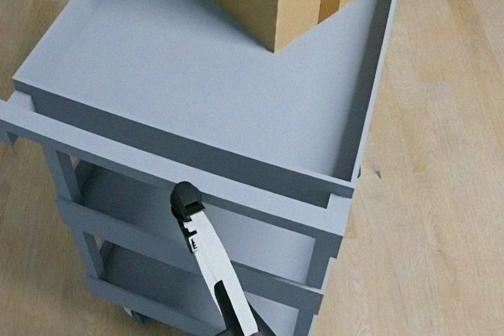

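Emit:
move(
  r2={"joints": {"gripper_m": 0.09}},
  blocking=false,
  cameras=[],
)

Emit:
wait(
  seconds=2.5,
  cameras=[],
)

Emit:
move(
  r2={"base": {"translate_m": -0.045, "strafe_m": -0.073}, "joints": {"wrist_yaw_rad": 0.2}, "pace": "slow", "speeds": {"wrist_yaw_rad": 0.3}},
  blocking=false,
  cameras=[],
)

Emit:
wait(
  seconds=4,
  cameras=["r2_head_camera"],
)

Emit:
zoom_image(
  camera="r2_head_camera",
  region=[60, 330, 300, 490],
)

Scene clock: 1573.03 s.
move: r2 moving
r1.base_odometry: x=-1.877 y=+1.625 heading=+2.898
r1.turned_by_wheels: +0.000
r1.turned_by_imu: +0.000
r1.base_tilt: forward=-1.6 right=+1.3
r1.lidar_m: 1.00 2.73 1.99 1.92 1.69 0.25 0.39 1.53 1.69 2.82 2.93 0.96
r1.base_status: not commanded
r1.joint_positions: lift_m=+0.127 arm_m=+0.000 wrist_yaw_rad=+3.092 wrist_pitch_rad=+0.002 wrist_roll_rad=+0.000 gripper_m=+0.056
r1.joint_status: not commanded
r1.measured_speeds: translate_m=+0.000 strafe_m=+0.000 rotate_rad=+0.000 lift_m=+0.000 arm_m=+0.000 wrist_yaw_rad=+0.000 wrist_pitch_rad=+0.000 wrist_roll_rad=+0.000
r1.motor_effort: lift_m=+20(20) arm_m=+4(4) wheel_0=-6(7) wheel_1=+4(5) wheel_2=+3(3)
r1.servo_current: wrist_yaw_rad=33(65) wrist_pitch_rad=39(46) wrist_roll_rad=46(52) gripper_m=33(46)
r1.contact_limits: strafe_m 0.7
r1.hand_pose: x=-0.1128 y=+0.1017 z=+0.3046 quat_wxyz=(+0.025, -0.001, +0.000, +1.000) (m; r1's base frame)
r1.wrist_depth_mm: 136 138 - 294 - - - / 108 138 - 296 - - - / 112 139 242 293 - - - / 133 150 - 294 - - - / 1921 - - 296 - - - / 1205 1229 195 296 189 1138 1118 / 854 750 759 156 759 778 809
r2.base_odometry: x=-0.357 y=-1.176 heading=-2.066
r2.turned_by_wheels: +0.000
r2.turned_by_imu: +0.001
r2.base_tilt: forward=-0.7 right=+0.1
r2.lidar_m: 0.42 0.53 2.31 2.21 2.34 2.69 2.59 2.73 2.57 2.51 2.67 0.44
r2.base_status: not commanded
r2.joint_positions: lift_m=+0.680 arm_m=+0.000 wrist_yaw_rad=+0.410 wrist_pitch_rad=+0.001 wrist_roll_rad=+1.568 gripper_m=+0.005
r2.joint_status: gripper_m moving
r2.measured_speeds: translate_m=+0.000 strafe_m=+0.000 rotate_rad=+0.000 lift_m=+0.000 arm_m=+0.000 wrist_yaw_rad=+0.011 wrist_pitch_rad=+0.000 wrist_roll_rad=+0.000
r2.motor_effort: lift_m=+20(21) arm_m=+5(5) wheel_0=+2(3) wheel_1=+3(3) wheel_2=-5(5)
r2.servo_current: wrist_yaw_rad=65(85) wrist_pitch_rad=46(46) wrist_roll_rad=46(59) gripper_m=78(143)
r2.contact_limits: translate_m 0.4
r2.hand_pose: x=+0.4702 y=+0.0349 z=+0.8576 quat_wxyz=(+0.693, +0.691, +0.144, +0.144) (m; r2's base frame)
r2.wrist_depth_mm: - 418 415 - 184 - - / - - 504 145 208 - - / - - 707 166 236 - - / - - - 193 274 - - / - - - 222 340 1921 - / - - 191 211 186 1464 466 / - - - - - 1499 1205
pictures: none
No camera images: "cameras" was empty.

Scene clock: 1574.33 s.
earlier move: r2 done
r1.base_odometry: x=-1.877 y=+1.625 heading=+2.898
r1.turned_by_wheels: +0.000
r1.turned_by_imu: +0.000
r1.base_tilt: forward=-1.6 right=+1.3
r1.lidar_m: 1.00 2.75 2.00 1.91 1.67 0.25 0.39 1.52 1.70 2.81 2.93 0.96
r1.base_status: not commanded
r1.joint_positions: lift_m=+0.127 arm_m=+0.000 wrist_yaw_rad=+3.092 wrist_pitch_rad=+0.002 wrist_roll_rad=+0.000 gripper_m=+0.056
r1.joint_status: not commanded
r1.measured_speeds: translate_m=+0.000 strafe_m=+0.000 rotate_rad=+0.000 lift_m=+0.000 arm_m=+0.000 wrist_yaw_rad=+0.000 wrist_pitch_rad=+0.000 wrist_roll_rad=+0.000
r1.motor_effort: lift_m=+20(20) arm_m=+4(4) wheel_0=-6(7) wheel_1=+4(5) wheel_2=+3(3)
r1.servo_current: wrist_yaw_rad=52(65) wrist_pitch_rad=46(46) wrist_roll_rad=46(65) gripper_m=46(52)
r1.contact_limits: strafe_m 0.7
r1.hand_pose: x=-0.1128 y=+0.1017 z=+0.3046 quat_wxyz=(+0.025, -0.001, +0.000, +1.000) (m; r1's base frame)
r1.wrist_depth_mm: 136 138 - 294 - - - / 108 138 - 294 - - - / 112 138 244 294 - - - / 133 150 - 296 - - - / 1921 - - 296 - - - / 1160 1205 195 297 189 1160 1118 / 854 750 750 155 741 768 820
r2.base_odometry: x=-0.357 y=-1.176 heading=-2.066
r2.turned_by_wheels: +0.000
r2.turned_by_imu: +0.000
r2.base_tilt: forward=-0.6 right=+0.0
r2.lidar_m: 0.42 0.57 2.29 2.22 2.31 2.66 2.60 2.74 2.62 2.52 2.66 0.42
r2.base_status: not commanded
r2.joint_positions: lift_m=+0.680 arm_m=+0.000 wrist_yaw_rad=+0.417 wrist_pitch_rad=+0.001 wrist_roll_rad=+1.568 gripper_m=+0.090
r2.joint_status: all done
r2.measured_speeds: translate_m=+0.000 strafe_m=+0.000 rotate_rad=+0.000 lift_m=+0.000 arm_m=+0.000 wrist_yaw_rad=+0.000 wrist_pitch_rad=+0.000 wrist_roll_rad=+0.000
r2.motor_effort: lift_m=+20(21) arm_m=+4(5) wheel_0=+2(3) wheel_1=+3(4) wheel_2=-5(5)
r2.servo_current: wrist_yaw_rad=46(85) wrist_pitch_rad=39(46) wrist_roll_rad=52(59) gripper_m=46(143)
r2.contact_limits: translate_m 0.4
r2.hand_pose: x=+0.4699 y=+0.0369 z=+0.8576 quat_wxyz=(+0.693, +0.691, +0.147, +0.146) (m; r2's base frame)
r2.wrist_depth_mm: - 413 413 132 186 - - / - - 512 146 209 - - / - - - 167 240 - - / - - - 203 289 - - / - - - 309 334 1756 - / - - 192 298 192 1430 477 / - - - - - 1708 1182
wait: 1.30 of 2.5 s (r2 has come to rest)
pictures: none
No camera images: "cameras" was empty.

Scene clock: 1574.83 s.
move: r2 moving
r1.base_odometry: x=-1.877 y=+1.625 heading=+2.898
r1.turned_by_wheels: +0.000
r1.turned_by_imu: +0.000
r1.base_tilt: forward=-1.5 right=+1.3
r1.lidar_m: 0.97 2.74 2.00 1.91 1.67 0.25 0.39 1.51 1.71 2.82 2.92 0.97
r1.base_status: not commanded
r1.joint_positions: lift_m=+0.127 arm_m=+0.000 wrist_yaw_rad=+3.092 wrist_pitch_rad=+0.002 wrist_roll_rad=+0.000 gripper_m=+0.056
r1.joint_status: not commanded
r1.measured_speeds: translate_m=+0.000 strafe_m=+0.000 rotate_rad=+0.000 lift_m=+0.000 arm_m=+0.000 wrist_yaw_rad=+0.000 wrist_pitch_rad=+0.000 wrist_roll_rad=+0.000
r1.motor_effort: lift_m=+20(20) arm_m=+4(4) wheel_0=-6(7) wheel_1=+4(5) wheel_2=+3(3)
r1.servo_current: wrist_yaw_rad=46(65) wrist_pitch_rad=46(46) wrist_roll_rad=52(65) gripper_m=46(46)
r1.contact_limits: strafe_m 0.7
r1.hand_pose: x=-0.1128 y=+0.1017 z=+0.3046 quat_wxyz=(+0.025, -0.001, +0.000, +1.000) (m; r1's base frame)
r1.wrist_depth_mm: 136 138 - 294 - - - / 108 138 - 296 - - - / 112 139 243 296 - - - / 133 150 - 296 - - - / 1983 - - 297 - - - / 1182 1182 195 296 189 1160 1118 / 842 759 750 155 741 768 820
r2.base_odometry: x=-0.363 y=-1.165 heading=-2.066
r2.turned_by_wheels: +0.000
r2.turned_by_imu: +0.000
r2.base_tilt: forward=-0.7 right=+0.1
r2.lidar_m: 0.42 0.55 2.31 2.22 2.35 2.65 2.59 2.73 2.59 2.50 2.66 0.42
r2.base_status: translate_m moving; strafe_m moving
r2.joint_positions: lift_m=+0.680 arm_m=+0.000 wrist_yaw_rad=+0.296 wrist_pitch_rad=+0.001 wrist_roll_rad=+1.568 gripper_m=+0.090
r2.joint_status: wrist_yaw_rad moving
r2.measured_speeds: translate_m=-0.025 strafe_m=-0.041 rotate_rad=-0.001 lift_m=+0.000 arm_m=+0.000 wrist_yaw_rad=-0.300 wrist_pitch_rad=+0.000 wrist_roll_rad=+0.000
r2.motor_effort: lift_m=+20(21) arm_m=+4(5) wheel_0=+6(10) wheel_1=-8(8) wheel_2=+5(7)
r2.servo_current: wrist_yaw_rad=72(72) wrist_pitch_rad=39(46) wrist_roll_rad=52(52) gripper_m=59(59)
r2.hand_pose: x=+0.4722 y=+0.0004 z=+0.8576 quat_wxyz=(+0.700, +0.698, +0.105, +0.104) (m; r2's base frame)
r2.wrist_depth_mm: - - 477 147 146 196 196 / - 466 459 143 144 - - / - - 559 163 233 - - / - - - 187 270 - - / - - - 296 304 - - / - - 191 250 191 1618 535 / - - - - 473 473 473
pictures: none
No camera images: "cameras" was empty.

Scene clock: 1576.47 s.
earlier move: r2 done
r1.base_odometry: x=-1.877 y=+1.625 heading=+2.898
r1.turned_by_wheels: +0.000
r1.turned_by_imu: +0.000
r1.base_tilt: forward=-1.5 right=+1.3
r1.lidar_m: 0.97 2.74 1.98 1.91 1.69 0.26 0.38 1.51 1.72 2.79 2.91 0.96
r1.base_status: not commanded
r1.joint_positions: lift_m=+0.127 arm_m=+0.000 wrist_yaw_rad=+3.092 wrist_pitch_rad=+0.002 wrist_roll_rad=+0.000 gripper_m=+0.056
r1.joint_status: not commanded
r1.measured_speeds: translate_m=+0.000 strafe_m=+0.000 rotate_rad=+0.000 lift_m=+0.000 arm_m=+0.000 wrist_yaw_rad=+0.000 wrist_pitch_rad=+0.000 wrist_roll_rad=+0.000
r1.motor_effort: lift_m=+20(20) arm_m=+4(4) wheel_0=-6(7) wheel_1=+5(5) wheel_2=+3(3)
r1.servo_current: wrist_yaw_rad=59(72) wrist_pitch_rad=46(52) wrist_roll_rad=46(65) gripper_m=33(52)
r1.contact_limits: strafe_m 0.7
r1.hand_pose: x=-0.1128 y=+0.1017 z=+0.3046 quat_wxyz=(+0.025, -0.001, +0.000, +1.000) (m; r1's base frame)
r1.wrist_depth_mm: 136 138 - 293 - - - / 108 138 - 296 - - - / 112 138 243 296 - - - / 133 150 - 294 - - - / 1921 - - 296 - - - / 1205 1182 195 296 189 1160 1138 / 854 750 759 156 741 778 809
r2.base_odometry: x=-0.400 y=-1.102 heading=-2.066
r2.turned_by_wheels: +0.000
r2.turned_by_imu: +0.000
r2.base_tilt: forward=-0.7 right=+0.1
r2.lidar_m: 0.48 0.58 2.37 2.29 2.38 2.65 2.55 2.70 2.54 2.41 2.58 0.91
r2.base_status: done
r2.joint_positions: lift_m=+0.680 arm_m=+0.000 wrist_yaw_rad=+0.203 wrist_pitch_rad=+0.001 wrist_roll_rad=+1.568 gripper_m=+0.090
r2.joint_status: all done
r2.measured_speeds: translate_m=+0.000 strafe_m=+0.000 rotate_rad=+0.000 lift_m=+0.000 arm_m=+0.000 wrist_yaw_rad=+0.000 wrist_pitch_rad=+0.000 wrist_roll_rad=+0.000
r2.motor_effort: lift_m=+20(21) arm_m=+4(5) wheel_0=+5(10) wheel_1=-5(9) wheel_2=+5(9)
r2.servo_current: wrist_yaw_rad=39(72) wrist_pitch_rad=39(52) wrist_roll_rad=59(59) gripper_m=59(59)
r2.hand_pose: x=+0.4710 y=-0.0275 z=+0.8576 quat_wxyz=(+0.704, +0.703, +0.072, +0.071) (m; r2's base frame)
r2.wrist_depth_mm: - - - - - 759 1118 / - - 597 439 - 820 - / - - 554 315 297 820 - / - - 549 246 265 267 268 / - - - 220 221 - - / - - 191 244 190 - - / - - - - - 1921 -
wait: 1.63 of 4 s (r2 has come to rest)
pictures: r2_head_camera
Images, in order (width x height): r2_head_camera 420x560.

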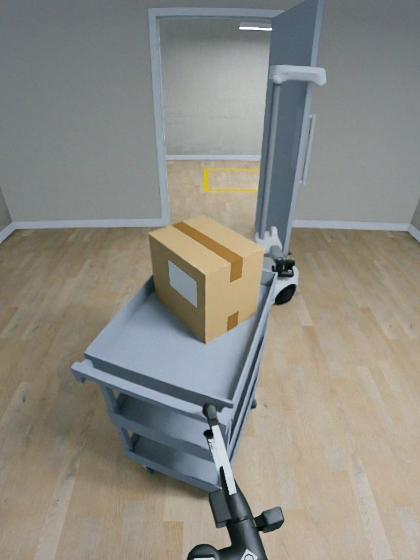

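Scaled by 2.100 from the camera's 420x560 image, which has a finer 1200x1600 frame.

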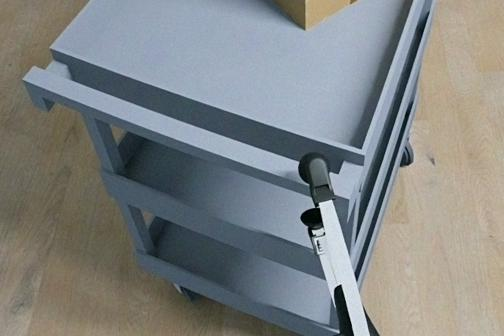

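Emit:
move(
  r2={"joints": {"gripper_m": -0.02}},
  blocking=false,
  cameras=[],
)

Emit:
wait(
  seconds=3,
  cameras=[],
)

Emit:
move(
  r2={"base": {"translate_m": 0.53}, "contact_limits": {"translate_m": 0.4}, "pace": "slow"},
  blocking=false,
  cameras=[],
)

Emit:
wait(
  seconds=2.5,
  cameras=["r2_head_camera"],
)

Emit:
wait(
  seconds=5,
  cameras=["r2_head_camera"],
)

Emit:
zoom_image(
  camera="r2_head_camera",
  region=[60, 330, 300, 490],
)

Scene clock: 1598.87 s.
move: r2 moving
r1.base_odometry: x=-1.877 y=+1.625 heading=+2.898
r1.turned_by_wheels: +0.000
r1.turned_by_imu: +0.000
r1.base_tilt: forward=-1.6 right=+1.3
r1.lidar_m: 0.97 2.72 1.99 1.91 1.69 0.26 0.40 1.50 1.73 2.81 2.91 0.95
r1.base_status: not commanded
r1.joint_positions: lift_m=+0.127 arm_m=+0.000 wrist_yaw_rad=+3.092 wrist_pitch_rad=+0.002 wrist_roll_rad=+0.000 gripper_m=+0.056
r1.joint_status: not commanded
r1.measured_speeds: translate_m=+0.000 strafe_m=+0.000 rotate_rad=+0.000 lift_m=+0.000 arm_m=+0.000 wrist_yaw_rad=+0.000 wrist_pitch_rad=+0.000 wrist_roll_rad=+0.000
r1.motor_effort: lift_m=+20(20) arm_m=+4(4) wheel_0=-7(7) wheel_1=+4(5) wheel_2=+3(3)
r1.servo_current: wrist_yaw_rad=52(65) wrist_pitch_rad=46(46) wrist_roll_rad=46(52) gripper_m=46(46)
r1.contact_limits: strafe_m 0.7
r1.hand_pose: x=-0.1128 y=+0.1017 z=+0.3046 quat_wxyz=(+0.025, -0.001, +0.000, +1.000) (m; r1's base frame)
r1.wrist_depth_mm: 136 138 - 293 - - - / 108 138 - 294 - - - / 112 138 243 294 - - - / 133 150 - 294 - - - / 1983 - - 297 - - - / 1182 1229 195 294 189 1160 1118 / 854 759 759 156 741 788 809
r2.base_odometry: x=-0.400 y=-1.102 heading=-2.066
r2.turned_by_wheels: +0.000
r2.turned_by_imu: +0.000
r2.base_tilt: forward=-0.7 right=+0.1
r2.lidar_m: 0.48 0.57 2.35 2.29 2.37 2.64 2.54 2.70 2.54 2.43 2.57 0.91
r2.base_status: not commanded
r2.joint_positions: lift_m=+0.680 arm_m=+0.000 wrist_yaw_rad=+0.203 wrist_pitch_rad=+0.001 wrist_roll_rad=+1.568 gripper_m=+0.072
r2.joint_status: gripper_m moving
r2.measured_speeds: translate_m=+0.000 strafe_m=+0.000 rotate_rad=+0.000 lift_m=+0.000 arm_m=+0.000 wrist_yaw_rad=+0.000 wrist_pitch_rad=+0.000 wrist_roll_rad=+0.000
r2.motor_effort: lift_m=+20(21) arm_m=+4(5) wheel_0=+5(5) wheel_1=-5(5) wheel_2=+5(5)
r2.servo_current: wrist_yaw_rad=39(59) wrist_pitch_rad=39(46) wrist_roll_rad=59(59) gripper_m=104(111)
r2.hand_pose: x=+0.4710 y=-0.0275 z=+0.8576 quat_wxyz=(+0.704, +0.703, +0.072, +0.071) (m; r2's base frame)
r2.wrist_depth_mm: - - - - - 741 1098 / - - 597 439 - 820 - / - - 559 314 314 809 - / - - 554 244 266 268 268 / - - - 220 220 - - / - - 193 244 190 - - / - - - - - 1863 -
pictures: none
No camera images: "cameras" was empty.

Scene clock: 1600.17 s.
earlier move: r2 done
r1.base_odometry: x=-1.877 y=+1.625 heading=+2.898
r1.turned_by_wheels: +0.000
r1.turned_by_imu: +0.000
r1.base_tilt: forward=-1.6 right=+1.3
r1.lidar_m: 0.99 2.76 2.01 1.91 1.70 0.25 0.38 1.51 1.70 2.81 2.93 0.97
r1.base_status: not commanded
r1.joint_positions: lift_m=+0.127 arm_m=+0.000 wrist_yaw_rad=+3.092 wrist_pitch_rad=+0.002 wrist_roll_rad=+0.000 gripper_m=+0.056
r1.joint_status: not commanded
r1.measured_speeds: translate_m=+0.000 strafe_m=+0.000 rotate_rad=+0.000 lift_m=+0.000 arm_m=+0.000 wrist_yaw_rad=+0.000 wrist_pitch_rad=+0.000 wrist_roll_rad=+0.000
r1.motor_effort: lift_m=+20(20) arm_m=+4(4) wheel_0=-6(7) wheel_1=+5(5) wheel_2=+3(3)
r1.servo_current: wrist_yaw_rad=52(72) wrist_pitch_rad=33(52) wrist_roll_rad=39(65) gripper_m=39(46)
r1.contact_limits: strafe_m 0.7
r1.hand_pose: x=-0.1128 y=+0.1017 z=+0.3046 quat_wxyz=(+0.025, -0.001, +0.000, +1.000) (m; r1's base frame)
r1.wrist_depth_mm: 136 138 - 294 - - - / 108 138 - 296 - - - / 112 139 243 294 - - - / 134 150 - 294 - - - / 1921 - - 296 - - - / 1182 1205 195 296 189 1138 1118 / 842 759 750 155 741 768 809
r2.base_odometry: x=-0.400 y=-1.101 heading=-2.066
r2.turned_by_wheels: +0.000
r2.turned_by_imu: +0.000
r2.base_tilt: forward=-0.6 right=+0.0
r2.lidar_m: 0.51 0.59 2.36 2.30 2.38 2.66 2.54 2.73 2.53 2.44 2.59 0.88
r2.base_status: not commanded
r2.joint_positions: lift_m=+0.680 arm_m=+0.000 wrist_yaw_rad=+0.202 wrist_pitch_rad=+0.003 wrist_roll_rad=+1.570 gripper_m=-0.018
r2.joint_status: all done
r2.measured_speeds: translate_m=+0.000 strafe_m=+0.000 rotate_rad=+0.000 lift_m=+0.000 arm_m=+0.000 wrist_yaw_rad=+0.000 wrist_pitch_rad=+0.000 wrist_roll_rad=+0.000
r2.motor_effort: lift_m=+18(21) arm_m=+5(5) wheel_0=+3(5) wheel_1=-4(5) wheel_2=+2(5)
r2.servo_current: wrist_yaw_rad=46(59) wrist_pitch_rad=46(52) wrist_roll_rad=52(65) gripper_m=130(364)
r2.hand_pose: x=+0.4709 y=-0.0276 z=+0.8574 quat_wxyz=(+0.704, +0.703, +0.072, +0.071) (m; r2's base frame)
r2.wrist_depth_mm: - - - - - 759 1098 / - - 585 415 - 820 - / - - 539 294 273 272 - / - - 549 239 249 263 - / - - - 213 298 - - / - - 187 225 179 - - / - - - - - 1708 -
wait: 1.30 of 3 s (r2 has come to rest)
pictures: none
No camera images: "cameras" was empty.

Scene clock: 1600.67 s.
move: r2 moving
r1.base_odometry: x=-1.877 y=+1.625 heading=+2.898
r1.turned_by_wheels: +0.000
r1.turned_by_imu: +0.000
r1.base_tilt: forward=-1.6 right=+1.3
r1.lidar_m: 0.96 2.77 1.99 1.92 1.69 0.25 0.40 1.53 1.68 2.81 2.91 0.96
r1.base_status: not commanded
r1.joint_positions: lift_m=+0.127 arm_m=+0.000 wrist_yaw_rad=+3.092 wrist_pitch_rad=+0.002 wrist_roll_rad=+0.000 gripper_m=+0.056
r1.joint_status: not commanded
r1.measured_speeds: translate_m=+0.000 strafe_m=+0.000 rotate_rad=+0.000 lift_m=+0.000 arm_m=+0.000 wrist_yaw_rad=+0.000 wrist_pitch_rad=+0.000 wrist_roll_rad=+0.000
r1.motor_effort: lift_m=+20(20) arm_m=+4(4) wheel_0=-7(7) wheel_1=+5(5) wheel_2=+3(3)
r1.servo_current: wrist_yaw_rad=39(59) wrist_pitch_rad=46(46) wrist_roll_rad=39(59) gripper_m=39(46)
r1.contact_limits: strafe_m 0.7
r1.hand_pose: x=-0.1128 y=+0.1017 z=+0.3046 quat_wxyz=(+0.025, -0.001, +0.000, +1.000) (m; r1's base frame)
r1.wrist_depth_mm: 136 137 - 293 - - - / 108 138 - 296 - - - / 112 138 244 294 - - - / 134 150 - 293 - - - / 1983 - - 297 - - - / 1182 1182 195 296 189 1160 1138 / 854 741 759 155 741 768 820
r2.base_odometry: x=-0.406 y=-1.112 heading=-2.066
r2.turned_by_wheels: +0.000
r2.turned_by_imu: +0.000
r2.base_tilt: forward=-0.7 right=+0.1
r2.lidar_m: 0.51 0.55 2.37 2.30 2.36 2.67 2.58 2.70 2.53 2.41 2.59 0.86
r2.base_status: translate_m moving
r2.joint_positions: lift_m=+0.680 arm_m=+0.000 wrist_yaw_rad=+0.201 wrist_pitch_rad=+0.003 wrist_roll_rad=+1.570 gripper_m=-0.019
r2.joint_status: not commanded
r2.measured_speeds: translate_m=+0.049 strafe_m=+0.001 rotate_rad=+0.000 lift_m=+0.000 arm_m=+0.000 wrist_yaw_rad=+0.000 wrist_pitch_rad=+0.000 wrist_roll_rad=+0.000
r2.motor_effort: lift_m=+18(18) arm_m=+4(5) wheel_0=+5(8) wheel_1=+8(8) wheel_2=-12(13)
r2.servo_current: wrist_yaw_rad=52(59) wrist_pitch_rad=46(46) wrist_roll_rad=46(59) gripper_m=104(130)
r2.contact_limits: translate_m 0.4
r2.hand_pose: x=+0.4709 y=-0.0280 z=+0.8574 quat_wxyz=(+0.704, +0.703, +0.072, +0.070) (m; r2's base frame)
r2.wrist_depth_mm: - - - - - 1366 1078 / - - 591 427 - 809 - / - - 544 298 279 831 - / - - 539 240 252 259 262 / - - - 206 294 - - / - - 185 221 179 - - / - - - - - 1808 -
pictures: none
No camera images: "cameras" was empty.

Scene clock: 1603.17 s.
earlier move: r2 moving
r1.base_odometry: x=-1.877 y=+1.625 heading=+2.898
r1.turned_by_wheels: +0.000
r1.turned_by_imu: +0.000
r1.base_tilt: forward=-1.6 right=+1.3
r1.lidar_m: 1.57 2.79 2.01 1.90 1.69 0.26 0.41 1.51 1.70 2.81 0.84 0.74
r1.base_status: not commanded
r1.joint_positions: lift_m=+0.127 arm_m=+0.000 wrist_yaw_rad=+3.092 wrist_pitch_rad=+0.002 wrist_roll_rad=+0.000 gripper_m=+0.056
r1.joint_status: not commanded
r1.measured_speeds: translate_m=+0.000 strafe_m=+0.000 rotate_rad=+0.000 lift_m=+0.000 arm_m=+0.000 wrist_yaw_rad=+0.000 wrist_pitch_rad=+0.000 wrist_roll_rad=+0.000
r1.motor_effort: lift_m=+20(20) arm_m=+4(4) wheel_0=-6(7) wheel_1=+5(5) wheel_2=+3(3)
r1.servo_current: wrist_yaw_rad=39(72) wrist_pitch_rad=39(52) wrist_roll_rad=52(65) gripper_m=39(46)
r1.contact_limits: strafe_m 0.7
r1.hand_pose: x=-0.1128 y=+0.1017 z=+0.3046 quat_wxyz=(+0.025, -0.001, +0.000, +1.000) (m; r1's base frame)
r1.wrist_depth_mm: 135 138 - 294 - - - / 108 138 - 297 - - - / 112 138 243 294 - - - / 134 150 - 296 - - - / 1983 - - 296 - - - / 1160 1182 195 296 189 1138 1118 / 854 750 768 156 750 768 809
r2.base_odometry: x=-0.519 y=-1.321 heading=-2.066
r2.turned_by_wheels: +0.000
r2.turned_by_imu: +0.001
r2.base_tilt: forward=-0.7 right=+0.0
r2.lidar_m: 0.50 0.57 2.36 2.27 2.38 2.89 2.82 2.97 2.54 2.46 2.56 1.02
r2.base_status: translate_m moving
r2.joint_positions: lift_m=+0.680 arm_m=+0.000 wrist_yaw_rad=+0.201 wrist_pitch_rad=+0.003 wrist_roll_rad=+1.570 gripper_m=-0.019
r2.joint_status: not commanded
r2.measured_speeds: translate_m=+0.100 strafe_m=+0.000 rotate_rad=-0.006 lift_m=+0.000 arm_m=+0.000 wrist_yaw_rad=+0.000 wrist_pitch_rad=+0.000 wrist_roll_rad=+0.000
r2.motor_effort: lift_m=+18(18) arm_m=+4(5) wheel_0=+5(13) wheel_1=+6(9) wheel_2=-9(13)
r2.servo_current: wrist_yaw_rad=46(59) wrist_pitch_rad=39(46) wrist_roll_rad=39(59) gripper_m=111(130)
r2.contact_limits: translate_m 0.4
r2.hand_pose: x=+0.4709 y=-0.0280 z=+0.8574 quat_wxyz=(+0.704, +0.703, +0.072, +0.070) (m; r2's base frame)
r2.wrist_depth_mm: - - - - - 1255 1078 / - - 597 439 - 820 - / - - 549 307 286 831 - / - - 530 243 252 259 262 / - - 778 206 293 - - / - - 188 221 179 - - / - - - - - 1808 -
wait: 2.50 s; no rest
pictures: r2_head_camera
Images, in order (width x height): r2_head_camera 420x560.

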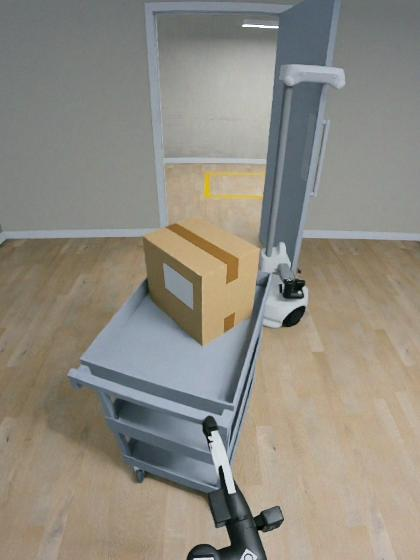

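Scene clock: 1606.77 s.
earlier move: r2 done
r1.base_odometry: x=-1.877 y=+1.625 heading=+2.898
r1.turned_by_wheels: +0.000
r1.turned_by_imu: +0.000
r1.base_tilt: forward=-1.6 right=+1.3
r1.lidar_m: 1.43 2.76 2.01 1.92 1.69 0.25 0.41 1.52 1.70 2.80 0.57 0.52
r1.base_status: not commanded
r1.joint_positions: lift_m=+0.127 arm_m=+0.000 wrist_yaw_rad=+3.092 wrist_pitch_rad=+0.002 wrist_roll_rad=+0.000 gripper_m=+0.056
r1.joint_status: not commanded
r1.measured_speeds: translate_m=+0.000 strafe_m=+0.000 rotate_rad=+0.000 lift_m=+0.000 arm_m=+0.000 wrist_yaw_rad=+0.000 wrist_pitch_rad=+0.000 wrist_roll_rad=+0.000
r1.motor_effort: lift_m=+20(20) arm_m=+4(5) wheel_0=-7(7) wheel_1=+5(5) wheel_2=+3(3)
r1.servo_current: wrist_yaw_rad=46(72) wrist_pitch_rad=39(52) wrist_roll_rad=46(65) gripper_m=46(46)
r1.contact_limits: strafe_m 0.7
r1.hand_pose: x=-0.1128 y=+0.1017 z=+0.3046 quat_wxyz=(+0.025, -0.001, +0.000, +1.000) (m; r1's base frame)
r1.wrist_depth_mm: 136 138 - 294 - - - / 108 138 - 296 - - - / 112 138 243 296 - - - / 134 150 - 294 - - - / 1921 - - 297 - - - / 1205 1182 194 296 189 1138 1118 / 842 759 750 156 750 778 809
r2.base_odometry: x=-0.651 y=-1.568 heading=-2.065
r2.turned_by_wheels: +0.000
r2.turned_by_imu: +0.002
r2.base_tilt: forward=-0.6 right=+0.0
r2.lidar_m: 0.49 0.54 2.35 2.28 2.37 3.20 3.11 3.26 2.52 2.47 2.60 1.42
r2.base_status: done
r2.joint_positions: lift_m=+0.680 arm_m=+0.000 wrist_yaw_rad=+0.201 wrist_pitch_rad=+0.003 wrist_roll_rad=+1.570 gripper_m=-0.019
r2.joint_status: not commanded
r2.measured_speeds: translate_m=+0.000 strafe_m=+0.000 rotate_rad=+0.000 lift_m=+0.000 arm_m=+0.000 wrist_yaw_rad=+0.000 wrist_pitch_rad=+0.000 wrist_roll_rad=+0.000
r2.motor_effort: lift_m=+18(18) arm_m=+5(5) wheel_0=+6(14) wheel_1=+6(9) wheel_2=-3(13)
r2.servo_current: wrist_yaw_rad=39(59) wrist_pitch_rad=39(52) wrist_roll_rad=52(59) gripper_m=104(130)
r2.contact_limits: translate_m 0.4
r2.hand_pose: x=+0.4709 y=-0.0280 z=+0.8574 quat_wxyz=(+0.704, +0.703, +0.072, +0.070) (m; r2's base frame)
r2.wrist_depth_mm: - - - - - 1464 1182 / - - 627 500 - 798 - / - - 569 320 319 842 - / - - 535 250 250 262 262 / - - 707 207 290 - - / - - 188 221 179 - - / - - - - - 1756 -
wait: 3.60 of 5 s (r2 has come to rest)
pictures: r2_head_camera
Images, in order (width x height): r2_head_camera 420x560.

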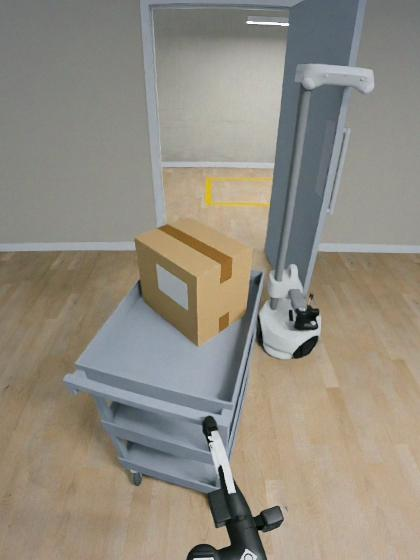

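Scaled by 2.100 from the camera's 420x560 image, which has a finer 1200x1600 frame.

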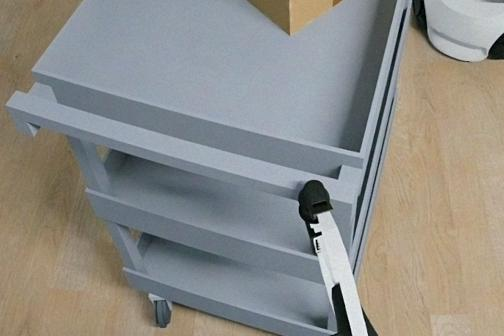

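Emit:
move(
  blocking=false,
  cameras=["r2_head_camera", "r1_head_camera"],
)

Emit:
zoom_image(
  camera="r2_head_camera",
  region=[40, 200, 300, 470],
)

Scene clock: 1632.70 s.
r1.base_odometry: x=-1.877 y=+1.625 heading=+2.898
r1.turned_by_wheels: +0.000
r1.turned_by_imu: +0.000
r1.base_tilt: forward=-1.6 right=+1.3
r1.lidar_m: 1.43 2.76 2.01 1.91 1.71 0.25 0.34 1.50 1.70 2.81 0.57 0.51
r1.base_status: not commanded
r1.joint_positions: lift_m=+0.127 arm_m=+0.000 wrist_yaw_rad=+3.092 wrist_pitch_rad=+0.002 wrist_roll_rad=+0.000 gripper_m=+0.056
r1.joint_status: not commanded
r1.measured_speeds: translate_m=+0.000 strafe_m=+0.000 rotate_rad=+0.000 lift_m=+0.000 arm_m=+0.000 wrist_yaw_rad=+0.000 wrist_pitch_rad=+0.000 wrist_roll_rad=+0.000
r1.motor_effort: lift_m=+20(20) arm_m=+4(5) wheel_0=-6(7) wheel_1=+5(5) wheel_2=+3(3)
r1.servo_current: wrist_yaw_rad=46(72) wrist_pitch_rad=39(52) wrist_roll_rad=46(65) gripper_m=26(46)
r1.contact_limits: strafe_m 0.7
r1.hand_pose: x=-0.1128 y=+0.1017 z=+0.3046 quat_wxyz=(+0.025, -0.001, +0.000, +1.000) (m; r1's base frame)
r1.wrist_depth_mm: 136 138 - 293 - - - / 108 138 - 294 - - - / 112 138 244 296 - - - / 133 150 - 296 - - - / 1921 - - 298 - - - / 1160 1205 195 294 189 1160 1138 / 842 759 759 155 750 768 798
r2.base_odometry: x=-0.651 y=-1.568 heading=-2.065
r2.turned_by_wheels: +0.000
r2.turned_by_imu: +0.000
r2.base_tilt: forward=-0.7 right=+0.1
r2.lidar_m: 0.50 0.55 2.33 2.28 2.36 3.16 3.12 3.25 2.54 2.45 2.60 1.42
r2.base_status: done
r2.joint_positions: lift_m=+0.680 arm_m=+0.000 wrist_yaw_rad=+0.201 wrist_pitch_rad=+0.003 wrist_roll_rad=+1.570 gripper_m=-0.019
r2.joint_status: not commanded
r2.measured_speeds: translate_m=+0.000 strafe_m=+0.000 rotate_rad=+0.000 lift_m=+0.000 arm_m=+0.000 wrist_yaw_rad=+0.000 wrist_pitch_rad=+0.000 wrist_roll_rad=+0.000
r2.motor_effort: lift_m=+18(18) arm_m=+5(5) wheel_0=+7(14) wheel_1=+6(9) wheel_2=-3(13)
r2.servo_current: wrist_yaw_rad=52(59) wrist_pitch_rad=39(52) wrist_roll_rad=39(59) gripper_m=111(130)
r2.contact_limits: translate_m 0.4
r2.hand_pose: x=+0.4709 y=-0.0280 z=+0.8574 quat_wxyz=(+0.704, +0.703, +0.072, +0.070) (m; r2's base frame)
r2.wrist_depth_mm: - - - - - 1464 1182 / - - 627 504 - 788 - / - - 564 322 319 842 - / - - 530 250 250 263 263 / - - 699 208 290 - - / - - 187 220 179 - - / - - - - - 1708 -
pictures: r1_head_camera, r2_head_camera
Images, in order (width x height): r1_head_camera 420x560, r2_head_camera 420x560.

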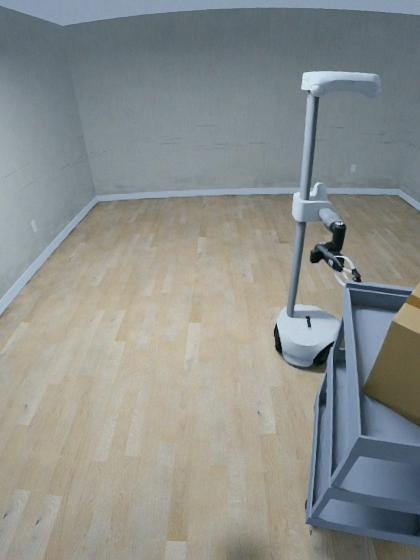

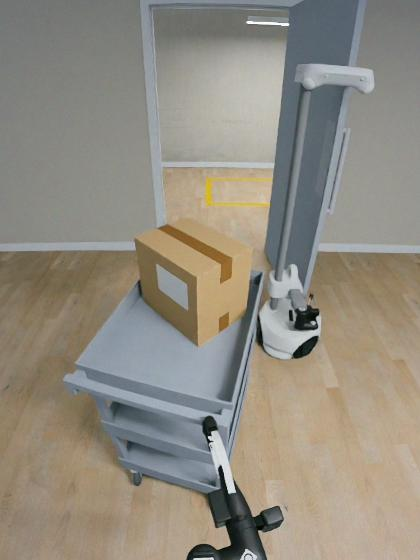

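Scaled by 1.867 from the camera's 420x560 image, which has a finer 1200x1600 frame.

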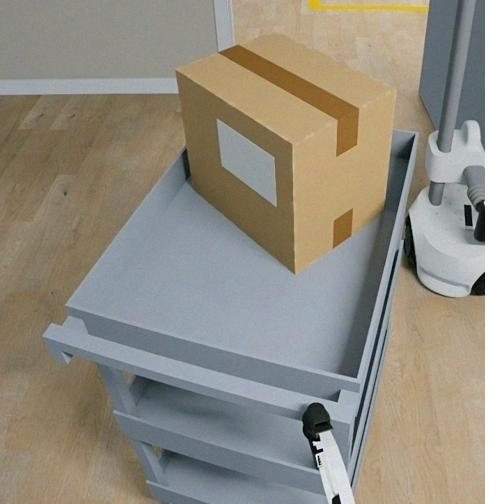

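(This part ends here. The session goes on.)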